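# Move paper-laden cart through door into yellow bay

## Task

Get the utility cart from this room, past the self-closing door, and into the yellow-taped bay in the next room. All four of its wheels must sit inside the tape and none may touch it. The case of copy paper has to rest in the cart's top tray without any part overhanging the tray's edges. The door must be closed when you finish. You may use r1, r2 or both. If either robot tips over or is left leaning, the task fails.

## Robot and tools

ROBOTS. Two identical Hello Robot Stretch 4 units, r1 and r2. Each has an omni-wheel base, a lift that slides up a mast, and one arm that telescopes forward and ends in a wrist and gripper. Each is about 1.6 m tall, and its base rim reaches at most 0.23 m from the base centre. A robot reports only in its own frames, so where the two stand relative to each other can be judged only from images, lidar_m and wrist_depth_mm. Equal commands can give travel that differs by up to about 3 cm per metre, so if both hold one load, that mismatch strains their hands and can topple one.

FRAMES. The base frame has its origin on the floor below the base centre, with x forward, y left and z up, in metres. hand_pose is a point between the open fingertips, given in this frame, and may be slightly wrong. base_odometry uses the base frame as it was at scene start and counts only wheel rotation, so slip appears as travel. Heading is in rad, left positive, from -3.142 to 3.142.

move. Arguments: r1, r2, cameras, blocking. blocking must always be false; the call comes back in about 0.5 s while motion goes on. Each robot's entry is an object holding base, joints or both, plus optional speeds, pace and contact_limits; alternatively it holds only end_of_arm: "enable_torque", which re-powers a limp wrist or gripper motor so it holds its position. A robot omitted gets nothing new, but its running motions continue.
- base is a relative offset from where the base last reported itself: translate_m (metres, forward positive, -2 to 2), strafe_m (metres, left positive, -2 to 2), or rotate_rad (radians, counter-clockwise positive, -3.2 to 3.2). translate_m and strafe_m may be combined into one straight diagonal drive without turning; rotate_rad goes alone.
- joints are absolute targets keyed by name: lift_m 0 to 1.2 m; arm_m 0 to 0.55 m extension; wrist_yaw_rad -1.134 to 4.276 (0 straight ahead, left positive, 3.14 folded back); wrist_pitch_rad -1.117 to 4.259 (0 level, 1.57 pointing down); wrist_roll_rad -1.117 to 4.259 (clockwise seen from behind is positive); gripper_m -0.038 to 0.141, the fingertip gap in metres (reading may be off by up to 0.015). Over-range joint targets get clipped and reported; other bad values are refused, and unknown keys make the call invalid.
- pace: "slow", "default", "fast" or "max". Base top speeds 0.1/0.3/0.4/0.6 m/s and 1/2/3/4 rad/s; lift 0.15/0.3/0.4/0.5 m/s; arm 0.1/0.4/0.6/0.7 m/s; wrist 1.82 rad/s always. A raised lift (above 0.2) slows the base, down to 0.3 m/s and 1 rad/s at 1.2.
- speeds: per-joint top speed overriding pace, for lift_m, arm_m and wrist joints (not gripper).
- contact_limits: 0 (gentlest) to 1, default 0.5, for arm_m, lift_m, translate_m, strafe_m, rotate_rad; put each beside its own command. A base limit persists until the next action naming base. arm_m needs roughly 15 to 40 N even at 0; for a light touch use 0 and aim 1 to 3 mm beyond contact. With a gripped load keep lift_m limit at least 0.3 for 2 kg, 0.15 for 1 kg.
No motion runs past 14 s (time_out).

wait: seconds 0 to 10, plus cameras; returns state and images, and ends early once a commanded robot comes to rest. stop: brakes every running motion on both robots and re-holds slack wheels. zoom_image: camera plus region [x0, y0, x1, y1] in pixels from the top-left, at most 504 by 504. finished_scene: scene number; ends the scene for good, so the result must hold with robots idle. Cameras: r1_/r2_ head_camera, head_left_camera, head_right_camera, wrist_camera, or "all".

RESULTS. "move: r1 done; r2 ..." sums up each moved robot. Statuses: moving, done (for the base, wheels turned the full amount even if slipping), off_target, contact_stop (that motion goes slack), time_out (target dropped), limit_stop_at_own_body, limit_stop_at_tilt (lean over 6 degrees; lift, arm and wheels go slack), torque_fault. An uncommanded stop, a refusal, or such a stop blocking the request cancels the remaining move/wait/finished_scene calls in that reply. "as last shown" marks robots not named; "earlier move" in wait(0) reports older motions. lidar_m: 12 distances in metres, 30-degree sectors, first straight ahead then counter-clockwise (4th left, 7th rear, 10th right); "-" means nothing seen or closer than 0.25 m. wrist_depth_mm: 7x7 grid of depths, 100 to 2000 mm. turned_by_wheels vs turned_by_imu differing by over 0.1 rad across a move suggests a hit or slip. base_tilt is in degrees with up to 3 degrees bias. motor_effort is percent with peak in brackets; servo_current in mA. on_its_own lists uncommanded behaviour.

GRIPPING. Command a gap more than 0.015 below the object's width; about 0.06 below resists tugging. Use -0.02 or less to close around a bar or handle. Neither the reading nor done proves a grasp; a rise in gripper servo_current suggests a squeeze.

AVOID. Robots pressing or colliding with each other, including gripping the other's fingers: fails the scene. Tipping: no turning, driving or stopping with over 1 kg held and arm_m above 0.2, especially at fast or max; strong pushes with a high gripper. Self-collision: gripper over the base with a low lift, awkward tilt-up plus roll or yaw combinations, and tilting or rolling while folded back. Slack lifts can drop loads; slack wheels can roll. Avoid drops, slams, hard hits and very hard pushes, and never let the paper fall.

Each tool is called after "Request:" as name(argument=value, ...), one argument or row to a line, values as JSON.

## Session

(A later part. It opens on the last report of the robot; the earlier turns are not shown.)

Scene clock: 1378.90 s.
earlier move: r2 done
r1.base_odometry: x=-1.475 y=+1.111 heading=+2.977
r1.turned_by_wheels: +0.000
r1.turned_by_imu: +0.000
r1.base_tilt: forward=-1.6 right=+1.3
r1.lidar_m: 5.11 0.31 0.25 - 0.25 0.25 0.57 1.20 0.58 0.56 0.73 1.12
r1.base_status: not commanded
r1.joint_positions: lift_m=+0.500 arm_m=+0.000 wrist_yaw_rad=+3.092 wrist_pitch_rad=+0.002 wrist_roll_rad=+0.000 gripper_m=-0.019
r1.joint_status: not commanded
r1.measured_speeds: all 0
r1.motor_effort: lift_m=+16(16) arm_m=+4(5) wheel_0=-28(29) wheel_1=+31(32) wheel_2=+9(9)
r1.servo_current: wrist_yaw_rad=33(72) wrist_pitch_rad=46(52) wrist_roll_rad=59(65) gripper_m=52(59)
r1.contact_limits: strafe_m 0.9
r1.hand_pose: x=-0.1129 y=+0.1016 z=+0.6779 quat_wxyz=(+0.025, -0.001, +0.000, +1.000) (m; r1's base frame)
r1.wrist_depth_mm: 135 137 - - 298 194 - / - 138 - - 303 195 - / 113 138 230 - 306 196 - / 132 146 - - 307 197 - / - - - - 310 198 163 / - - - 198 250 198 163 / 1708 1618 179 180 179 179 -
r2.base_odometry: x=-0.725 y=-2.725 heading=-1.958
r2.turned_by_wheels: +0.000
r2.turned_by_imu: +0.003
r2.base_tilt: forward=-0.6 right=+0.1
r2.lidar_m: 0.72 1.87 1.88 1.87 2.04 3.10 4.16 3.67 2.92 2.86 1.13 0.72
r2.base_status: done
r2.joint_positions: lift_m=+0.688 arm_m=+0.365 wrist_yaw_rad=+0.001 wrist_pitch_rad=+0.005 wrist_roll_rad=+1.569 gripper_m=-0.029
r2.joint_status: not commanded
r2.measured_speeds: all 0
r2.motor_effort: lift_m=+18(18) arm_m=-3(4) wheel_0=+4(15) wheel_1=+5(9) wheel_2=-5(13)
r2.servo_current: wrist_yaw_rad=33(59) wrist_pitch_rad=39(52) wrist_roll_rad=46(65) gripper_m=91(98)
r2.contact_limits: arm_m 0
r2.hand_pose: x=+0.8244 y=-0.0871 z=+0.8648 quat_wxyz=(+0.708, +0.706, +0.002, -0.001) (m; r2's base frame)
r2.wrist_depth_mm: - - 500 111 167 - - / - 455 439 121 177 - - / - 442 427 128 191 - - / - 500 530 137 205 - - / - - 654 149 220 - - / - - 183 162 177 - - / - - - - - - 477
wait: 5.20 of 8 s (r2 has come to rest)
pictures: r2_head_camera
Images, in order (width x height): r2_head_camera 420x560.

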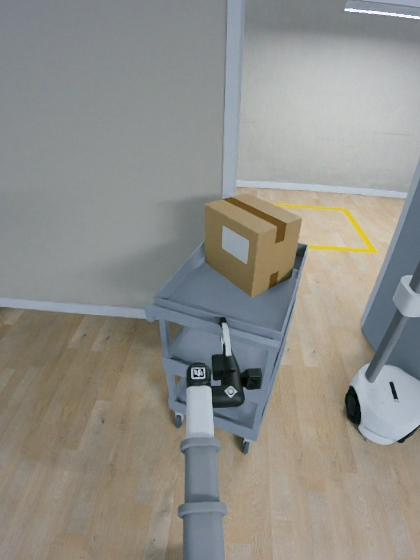

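Request:
move(
  blocking=false,
  cameras=[],
  r2={"base":{"translate_m":0.22,"strafe_m":-0.13},"pace":"slow"},
)

Request:
wait(
  seconds=6,
  cameras=["r2_head_camera","r1_head_right_camera"],
)

Scene clock: 1400.43 s.
move: r2 moving
r1: as last shown
r1.lidar_m: 5.11 0.33 0.25 - 0.25 0.25 0.56 1.21 0.58 0.59 0.75 1.11
r1.motor_effort: lift_m=+16(16) arm_m=+4(4) wheel_0=-28(29) wheel_1=+31(32) wheel_2=+9(9)
r1.servo_current: wrist_yaw_rad=65(65) wrist_pitch_rad=33(46) wrist_roll_rad=46(52) gripper_m=52(59)
r1.contact_limits: strafe_m 0.9
r1.wrist_depth_mm: 136 137 - - 298 193 - / - 138 - - 301 195 - / 113 138 230 - 306 196 - / 132 146 - - 307 197 - / - - - - 309 198 163 / - - - 198 250 198 163 / 1708 1661 179 180 179 179 -
r2.base_odometry: x=-0.736 y=-2.734 heading=-1.958
r2.turned_by_wheels: +0.000
r2.turned_by_imu: +0.001
r2.base_tilt: forward=-0.6 right=+0.1
r2.lidar_m: 0.72 1.81 1.90 1.87 2.04 3.10 4.16 3.64 2.93 2.85 1.11 0.71
r2.base_status: translate_m moving; strafe_m moving
r2.joint_positions: lift_m=+0.688 arm_m=+0.365 wrist_yaw_rad=+0.001 wrist_pitch_rad=+0.005 wrist_roll_rad=+1.569 gripper_m=-0.029
r2.joint_status: not commanded
r2.measured_speeds: translate_m=+0.048 strafe_m=-0.028 rotate_rad=-0.003 lift_m=+0.000 arm_m=+0.000 wrist_yaw_rad=+0.000 wrist_pitch_rad=+0.000 wrist_roll_rad=+0.000
r2.motor_effort: lift_m=+18(18) arm_m=-3(4) wheel_0=+9(11) wheel_1=+1(5) wheel_2=-11(11)
r2.servo_current: wrist_yaw_rad=52(59) wrist_pitch_rad=46(46) wrist_roll_rad=52(52) gripper_m=91(98)
r2.contact_limits: arm_m 0
r2.hand_pose: x=+0.8244 y=-0.0871 z=+0.8648 quat_wxyz=(+0.708, +0.706, +0.002, -0.001) (m; r2's base frame)
r2.wrist_depth_mm: - - 508 112 167 - - / - 459 445 121 178 - - / - 442 424 128 191 - - / - 500 530 137 206 - - / - - 647 148 219 - - / - - 183 164 177 - - / - - - - - - 480
pictures: none
No camera images: "cameras" was empty.

Scene clock: 1403.63 s.
earlier move: r2 done
r1.base_odometry: x=-1.475 y=+1.111 heading=+2.977
r1.turned_by_wheels: +0.000
r1.turned_by_imu: +0.000
r1.base_tilt: forward=-1.6 right=+1.3
r1.lidar_m: 5.11 0.31 0.25 - 0.25 0.25 0.52 0.76 0.60 0.59 0.78 0.89
r1.base_status: not commanded
r1.joint_positions: lift_m=+0.500 arm_m=+0.000 wrist_yaw_rad=+3.092 wrist_pitch_rad=+0.002 wrist_roll_rad=+0.000 gripper_m=-0.019
r1.joint_status: not commanded
r1.measured_speeds: all 0
r1.motor_effort: lift_m=+16(16) arm_m=+4(5) wheel_0=-28(29) wheel_1=+31(32) wheel_2=+9(9)
r1.servo_current: wrist_yaw_rad=52(72) wrist_pitch_rad=39(52) wrist_roll_rad=39(72) gripper_m=52(59)
r1.contact_limits: strafe_m 0.9
r1.hand_pose: x=-0.1129 y=+0.1016 z=+0.6779 quat_wxyz=(+0.025, -0.001, +0.000, +1.000) (m; r1's base frame)
r1.wrist_depth_mm: 136 138 - - 297 193 - / - 138 - - 304 195 - / 113 138 230 - 304 196 - / 132 146 - - 306 197 - / - - - - 307 197 163 / - - - 198 250 198 163 / 1661 1576 179 179 179 179 -
r2.base_odometry: x=-0.928 y=-2.880 heading=-1.958
r2.turned_by_wheels: +0.000
r2.turned_by_imu: +0.002
r2.base_tilt: forward=-0.7 right=+0.1
r2.lidar_m: 0.76 1.59 1.99 1.97 2.17 3.29 - 3.48 2.78 2.78 0.89 0.74
r2.base_status: done
r2.joint_positions: lift_m=+0.688 arm_m=+0.365 wrist_yaw_rad=+0.001 wrist_pitch_rad=+0.005 wrist_roll_rad=+1.569 gripper_m=-0.029
r2.joint_status: not commanded
r2.measured_speeds: all 0
r2.motor_effort: lift_m=+18(18) arm_m=-3(4) wheel_0=+6(14) wheel_1=-4(5) wheel_2=-5(11)
r2.servo_current: wrist_yaw_rad=46(59) wrist_pitch_rad=46(52) wrist_roll_rad=59(59) gripper_m=91(98)
r2.contact_limits: arm_m 0
r2.hand_pose: x=+0.8244 y=-0.0871 z=+0.8648 quat_wxyz=(+0.708, +0.706, +0.002, -0.001) (m; r2's base frame)
r2.wrist_depth_mm: - - - 139 194 1336 517 / - - 580 144 202 - - / - - 473 148 209 - - / - 469 466 156 218 831 - / - 525 549 162 228 - - / - - 186 169 178 - - / - - - - 244 - -
wait: 3.20 of 6 s (r2 has come to rest)
pictures: r1_head_right_camera, r2_head_camera
Images, in order (width x height): r1_head_right_camera 420x672, r2_head_camera 420x560.

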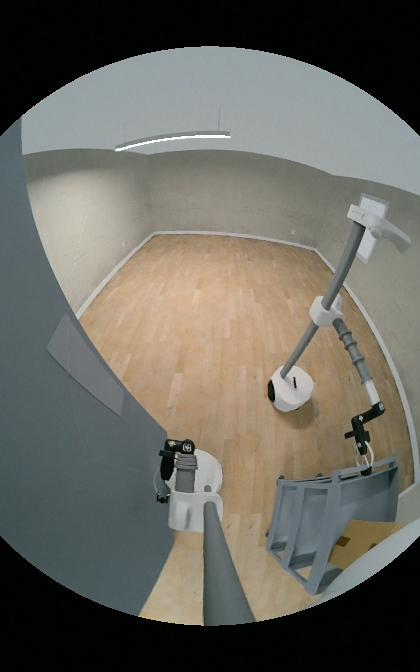

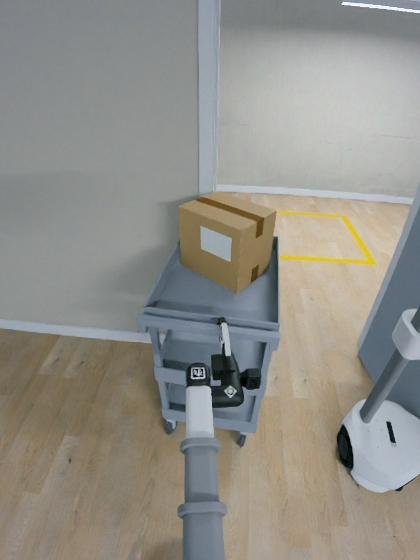

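Request:
move(
  blocking=false,
  cameras=[],
  r2={"base":{"translate_m":-0.3,"strafe_m":0.12},"pace":"slow"},
)

Request:
wait(
  seconds=6,
  cameras=[],
)

Request:
move(
  blocking=false,
  cameras=[],
  r2={"base":{"translate_m":-0.1,"strafe_m":0.26},"pace":"slow"},
)

Request:
wait(
  seconds=6,
  cameras=["r2_head_camera"],
)

Scene clock: 1420.60 s.
move: r2 moving
r1: as last shown
r1.lidar_m: 5.12 0.32 0.25 - 0.25 0.25 0.53 0.78 0.61 0.60 0.78 0.93
r1.motor_effort: lift_m=+16(16) arm_m=+4(4) wheel_0=-28(29) wheel_1=+31(32) wheel_2=+9(9)
r1.servo_current: wrist_yaw_rad=59(65) wrist_pitch_rad=46(52) wrist_roll_rad=59(59) gripper_m=52(59)
r1.contact_limits: strafe_m 0.9
r1.wrist_depth_mm: 136 137 - - 298 194 - / - 138 - - 303 196 - / 113 138 230 - 304 196 - / 132 146 - - 307 197 - / - - - - 309 198 163 / - - - 199 250 198 163 / 1808 1618 179 180 179 179 -
r2.base_odometry: x=-0.919 y=-2.871 heading=-1.958
r2.turned_by_wheels: +0.000
r2.turned_by_imu: +0.001
r2.base_tilt: forward=-0.6 right=+0.0
r2.lidar_m: 0.75 1.60 2.00 1.95 2.16 3.30 - 3.55 2.82 2.76 0.90 0.75
r2.base_status: translate_m moving; strafe_m moving
r2.joint_positions: lift_m=+0.688 arm_m=+0.365 wrist_yaw_rad=+0.001 wrist_pitch_rad=+0.005 wrist_roll_rad=+1.569 gripper_m=-0.029
r2.joint_status: not commanded
r2.measured_speeds: translate_m=-0.048 strafe_m=+0.019 rotate_rad=-0.003 lift_m=+0.000 arm_m=+0.000 wrist_yaw_rad=+0.000 wrist_pitch_rad=+0.000 wrist_roll_rad=+0.000
r2.motor_effort: lift_m=+18(18) arm_m=-4(4) wheel_0=-5(7) wheel_1=-4(6) wheel_2=+13(13)
r2.servo_current: wrist_yaw_rad=46(59) wrist_pitch_rad=46(52) wrist_roll_rad=46(52) gripper_m=91(98)
r2.contact_limits: arm_m 0
r2.hand_pose: x=+0.8244 y=-0.0871 z=+0.8648 quat_wxyz=(+0.708, +0.706, +0.002, -0.001) (m; r2's base frame)
r2.wrist_depth_mm: - - - 138 193 1366 554 / - - 569 143 200 - - / - 508 469 149 208 - - / - 477 462 155 217 831 - / - 535 549 162 227 - - / - - 187 169 179 - - / - - - - 245 - -
pictures: none
No camera images: "cameras" was empty.

Scene clock: 1424.53 s.
earlier move: r2 done
r1.base_odometry: x=-1.475 y=+1.111 heading=+2.977
r1.turned_by_wheels: +0.000
r1.turned_by_imu: +0.000
r1.base_tilt: forward=-1.6 right=+1.3
r1.lidar_m: 5.10 0.32 0.25 - 0.25 0.25 0.54 1.25 0.58 0.58 0.67 1.16
r1.base_status: not commanded
r1.joint_positions: lift_m=+0.500 arm_m=+0.000 wrist_yaw_rad=+3.092 wrist_pitch_rad=+0.002 wrist_roll_rad=+0.000 gripper_m=-0.019
r1.joint_status: not commanded
r1.measured_speeds: all 0
r1.motor_effort: lift_m=+16(16) arm_m=+4(5) wheel_0=-28(29) wheel_1=+32(32) wheel_2=+9(9)
r1.servo_current: wrist_yaw_rad=52(72) wrist_pitch_rad=39(52) wrist_roll_rad=59(65) gripper_m=52(59)
r1.contact_limits: strafe_m 0.9
r1.hand_pose: x=-0.1129 y=+0.1016 z=+0.6779 quat_wxyz=(+0.025, -0.001, +0.000, +1.000) (m; r1's base frame)
r1.wrist_depth_mm: 135 138 - - 298 193 - / - 138 - - 306 195 - / 113 138 229 - 304 196 - / 132 146 - - 307 197 - / - - - - 309 198 163 / - - - 198 251 199 163 / 1708 1618 179 179 178 179 -
r2.base_odometry: x=-0.703 y=-2.648 heading=-1.960
r2.turned_by_wheels: -0.001
r2.turned_by_imu: -0.003
r2.base_tilt: forward=-0.6 right=+0.1
r2.lidar_m: 0.76 1.94 1.89 1.89 2.05 3.11 4.07 3.62 2.88 2.84 1.19 0.74
r2.base_status: done
r2.joint_positions: lift_m=+0.688 arm_m=+0.365 wrist_yaw_rad=-0.002 wrist_pitch_rad=+0.005 wrist_roll_rad=+1.569 gripper_m=-0.029
r2.joint_status: not commanded
r2.measured_speeds: all 0
r2.motor_effort: lift_m=+18(18) arm_m=-3(4) wheel_0=-8(15) wheel_1=-7(10) wheel_2=+1(14)
r2.servo_current: wrist_yaw_rad=52(72) wrist_pitch_rad=46(52) wrist_roll_rad=59(59) gripper_m=98(98)
r2.contact_limits: arm_m 0
r2.hand_pose: x=+0.8241 y=-0.0880 z=+0.8648 quat_wxyz=(+0.708, +0.706, +0.001, -0.002) (m; r2's base frame)
r2.wrist_depth_mm: - - - - 180 683 - / - - 500 131 190 - - / - 445 439 139 203 - - / - 488 492 149 214 - - / - - 609 156 225 - - / - - 182 168 178 - - / - - - - - - 484
wait: 3.93 of 6 s (r2 has come to rest)
pictures: none
No camera images: "cameras" was empty.

Scene clock: 1425.03 s.
move: r2 moving
r1: as last shown
r1.base_tilt: forward=-1.5 right=+1.3
r1.lidar_m: 5.11 0.33 0.25 - 0.25 0.25 0.53 1.22 0.55 0.57 0.70 1.17
r1.motor_effort: lift_m=+16(16) arm_m=+4(5) wheel_0=-28(29) wheel_1=+31(32) wheel_2=+9(9)
r1.servo_current: wrist_yaw_rad=65(65) wrist_pitch_rad=46(46) wrist_roll_rad=52(72) gripper_m=52(59)
r1.contact_limits: strafe_m 0.9
r1.wrist_depth_mm: 136 137 - - 297 194 - / - 138 - - 303 196 - / 113 138 230 - 306 196 - / 131 146 - - 307 198 - / - - - - 307 197 163 / - - - 198 249 199 163 / 1756 1661 179 180 179 179 -
r2.base_odometry: x=-0.691 y=-2.648 heading=-1.960
r2.turned_by_wheels: -0.001
r2.turned_by_imu: -0.001
r2.base_tilt: forward=-0.7 right=+0.1
r2.lidar_m: 0.75 1.94 1.91 1.88 2.07 3.08 4.09 3.67 2.91 2.85 1.18 0.72
r2.base_status: translate_m moving; strafe_m moving
r2.joint_positions: lift_m=+0.688 arm_m=+0.365 wrist_yaw_rad=-0.002 wrist_pitch_rad=+0.005 wrist_roll_rad=+1.569 gripper_m=-0.029
r2.joint_status: not commanded
r2.measured_speeds: translate_m=-0.018 strafe_m=+0.047 rotate_rad=+0.002 lift_m=+0.000 arm_m=+0.000 wrist_yaw_rad=+0.000 wrist_pitch_rad=+0.000 wrist_roll_rad=+0.000
r2.motor_effort: lift_m=+18(18) arm_m=-4(4) wheel_0=-14(16) wheel_1=+5(7) wheel_2=+4(4)
r2.servo_current: wrist_yaw_rad=52(52) wrist_pitch_rad=39(46) wrist_roll_rad=39(59) gripper_m=91(98)
r2.contact_limits: arm_m 0
r2.hand_pose: x=+0.8241 y=-0.0881 z=+0.8648 quat_wxyz=(+0.708, +0.706, +0.001, -0.003) (m; r2's base frame)
r2.wrist_depth_mm: - - - 127 179 - - / - - 488 130 189 - - / - 442 433 138 202 - - / - 492 496 148 214 - - / - - 597 155 225 - - / - - 183 168 179 - - / - - - - - - 500
pictures: none
No camera images: "cameras" was empty.

Scene clock: 1428.60 s.
earlier move: r2 done
r1.base_odometry: x=-1.475 y=+1.111 heading=+2.977
r1.turned_by_wheels: +0.000
r1.turned_by_imu: +0.000
r1.base_tilt: forward=-1.6 right=+1.3
r1.lidar_m: 5.11 0.31 0.25 - 0.25 0.25 0.54 1.22 0.92 0.59 0.84 1.43
r1.base_status: not commanded
r1.joint_positions: lift_m=+0.500 arm_m=+0.000 wrist_yaw_rad=+3.092 wrist_pitch_rad=+0.002 wrist_roll_rad=+0.000 gripper_m=-0.019
r1.joint_status: not commanded
r1.measured_speeds: all 0
r1.motor_effort: lift_m=+16(16) arm_m=+4(5) wheel_0=-28(29) wheel_1=+31(32) wheel_2=+9(9)
r1.servo_current: wrist_yaw_rad=52(65) wrist_pitch_rad=46(52) wrist_roll_rad=33(78) gripper_m=52(59)
r1.contact_limits: strafe_m 0.9
r1.hand_pose: x=-0.1129 y=+0.1016 z=+0.6779 quat_wxyz=(+0.025, -0.001, +0.000, +1.000) (m; r1's base frame)
r1.wrist_depth_mm: 136 138 - - 298 193 - / - 138 - - 303 195 - / 113 138 230 - 304 196 - / 132 146 - - 307 196 - / - - - - 309 198 163 / - - - 198 250 198 163 / 1756 1661 179 179 179 179 -
r2.base_odometry: x=-0.425 y=-2.654 heading=-1.959
r2.turned_by_wheels: +0.001
r2.turned_by_imu: -0.001
r2.base_tilt: forward=-0.7 right=+0.1
r2.lidar_m: 0.70 2.10 1.68 1.65 1.81 2.68 3.93 3.98 3.13 3.09 1.43 0.67
r2.base_status: done
r2.joint_positions: lift_m=+0.688 arm_m=+0.365 wrist_yaw_rad=-0.003 wrist_pitch_rad=+0.005 wrist_roll_rad=+1.569 gripper_m=-0.029
r2.joint_status: not commanded
r2.measured_speeds: all 0
r2.motor_effort: lift_m=+18(18) arm_m=-3(4) wheel_0=-6(16) wheel_1=+4(7) wheel_2=+4(6)
r2.servo_current: wrist_yaw_rad=46(65) wrist_pitch_rad=46(52) wrist_roll_rad=52(59) gripper_m=98(98)
r2.contact_limits: arm_m 0
r2.hand_pose: x=+0.8241 y=-0.0882 z=+0.8648 quat_wxyz=(+0.708, +0.706, +0.001, -0.003) (m; r2's base frame)
r2.wrist_depth_mm: - 379 379 - 135 - - / - 382 389 - 150 - - / - 480 517 - 167 - - / - - 634 107 190 - - / - - - 125 213 - - / - - 183 148 178 1366 488 / - - - - - - 442
wait: 3.57 of 6 s (r2 has come to rest)
pictures: r2_head_camera
Images, in order (width x height): r2_head_camera 420x560.

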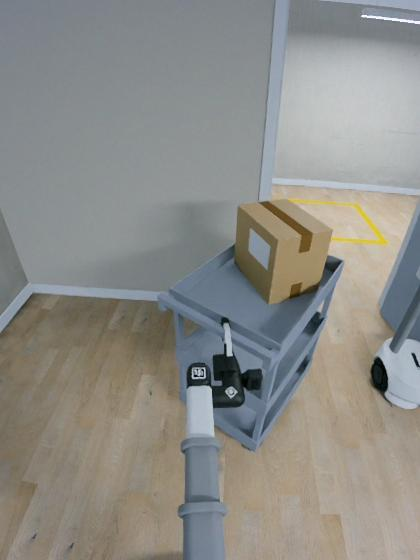

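Request:
move(
  blocking=false,
  cameras=[],
  r2={"base":{"translate_m":0.27,"strafe_m":-0.25},"pace":"slow"},
)

Request:
wait(
  seconds=7,
  cameras=["r2_head_camera"],
)

Scene clock: 1433.20 s.
move: r2 moving
r1: as last shown
r1.lidar_m: 5.10 0.31 0.25 - 0.25 0.26 0.55 1.24 0.93 0.60 0.82 1.43
r1.motor_effort: lift_m=+16(16) arm_m=+4(4) wheel_0=-28(29) wheel_1=+31(32) wheel_2=+9(9)
r1.servo_current: wrist_yaw_rad=33(72) wrist_pitch_rad=46(52) wrist_roll_rad=59(59) gripper_m=59(59)
r1.contact_limits: strafe_m 0.9
r1.wrist_depth_mm: 136 138 - - 298 194 - / - 138 - - 303 195 - / 114 138 230 - 306 196 - / 132 146 - - 307 196 - / - - - - 309 197 164 / - - - 198 251 198 163 / 1708 1618 179 179 179 179 -
r2.base_odometry: x=-0.436 y=-2.659 heading=-1.960
r2.turned_by_wheels: +0.000
r2.turned_by_imu: +0.001
r2.base_tilt: forward=-0.7 right=+0.0
r2.lidar_m: 0.71 2.06 1.69 1.65 1.83 2.70 3.98 3.94 3.13 3.09 1.41 0.69
r2.base_status: translate_m moving; strafe_m moving
r2.joint_positions: lift_m=+0.688 arm_m=+0.365 wrist_yaw_rad=-0.003 wrist_pitch_rad=+0.005 wrist_roll_rad=+1.569 gripper_m=-0.029
r2.joint_status: not commanded
r2.measured_speeds: translate_m=+0.038 strafe_m=-0.035 rotate_rad=+0.000 lift_m=+0.000 arm_m=+0.000 wrist_yaw_rad=+0.000 wrist_pitch_rad=+0.000 wrist_roll_rad=+0.000
r2.motor_effort: lift_m=+18(18) arm_m=-4(4) wheel_0=+9(12) wheel_1=-3(5) wheel_2=-10(10)
r2.servo_current: wrist_yaw_rad=52(59) wrist_pitch_rad=46(46) wrist_roll_rad=52(52) gripper_m=91(91)
r2.contact_limits: arm_m 0
r2.hand_pose: x=+0.8241 y=-0.0882 z=+0.8648 quat_wxyz=(+0.708, +0.706, +0.001, -0.003) (m; r2's base frame)
r2.wrist_depth_mm: - 375 377 - 133 - - / - 382 392 - 147 - - / - 480 517 - 165 - - / - - 654 103 187 - - / - - - 122 211 - - / - - 183 145 178 1366 488 / - - - - - 399 442
pictures: none
No camera images: "cameras" was empty.

Scene clock: 1437.63 s.
earlier move: r2 done
r1.base_odometry: x=-1.475 y=+1.111 heading=+2.977
r1.turned_by_wheels: +0.000
r1.turned_by_imu: +0.000
r1.base_tilt: forward=-1.6 right=+1.3
r1.lidar_m: 5.12 0.32 0.25 - 0.25 0.26 0.55 1.22 0.62 0.62 0.84 1.08
r1.base_status: not commanded
r1.joint_positions: lift_m=+0.500 arm_m=+0.000 wrist_yaw_rad=+3.092 wrist_pitch_rad=+0.002 wrist_roll_rad=+0.000 gripper_m=-0.019
r1.joint_status: not commanded
r1.measured_speeds: all 0
r1.motor_effort: lift_m=+16(16) arm_m=+4(5) wheel_0=-29(29) wheel_1=+31(32) wheel_2=+9(9)
r1.servo_current: wrist_yaw_rad=52(72) wrist_pitch_rad=46(52) wrist_roll_rad=59(65) gripper_m=46(59)
r1.contact_limits: strafe_m 0.9
r1.hand_pose: x=-0.1129 y=+0.1016 z=+0.6779 quat_wxyz=(+0.025, -0.001, +0.000, +1.000) (m; r1's base frame)
r1.wrist_depth_mm: 136 137 - - 297 193 - / - 138 - - 303 195 - / 113 138 230 - 304 196 - / 131 146 - - 306 198 - / - - - - 309 198 163 / - - - 198 250 198 163 / 1661 1618 179 180 179 179 -
r2.base_odometry: x=-0.758 y=-2.809 heading=-1.959
r2.turned_by_wheels: +0.000
r2.turned_by_imu: +0.004
r2.base_tilt: forward=-0.7 right=+0.0
r2.lidar_m: 0.70 1.76 1.88 1.87 2.02 3.07 - 3.67 2.95 2.88 1.06 0.71
r2.base_status: done
r2.joint_positions: lift_m=+0.688 arm_m=+0.365 wrist_yaw_rad=+0.003 wrist_pitch_rad=+0.005 wrist_roll_rad=+1.569 gripper_m=-0.029
r2.joint_status: not commanded
r2.measured_speeds: all 0
r2.motor_effort: lift_m=+18(18) arm_m=-3(4) wheel_0=+7(16) wheel_1=-3(6) wheel_2=-4(11)
r2.servo_current: wrist_yaw_rad=52(59) wrist_pitch_rad=46(52) wrist_roll_rad=46(65) gripper_m=91(98)
r2.contact_limits: arm_m 0
r2.hand_pose: x=+0.8245 y=-0.0866 z=+0.8648 quat_wxyz=(+0.708, +0.706, +0.003, -0.001) (m; r2's base frame)
r2.wrist_depth_mm: - - 500 110 166 - - / - 455 439 119 177 - - / - 442 427 126 189 - - / - 504 530 136 204 - - / - - 668 148 220 - - / - - 183 161 177 - - / - - - - - - 473
wait: 4.43 of 7 s (r2 has come to rest)
pictures: r2_head_camera
Images, in order (width x height): r2_head_camera 420x560.

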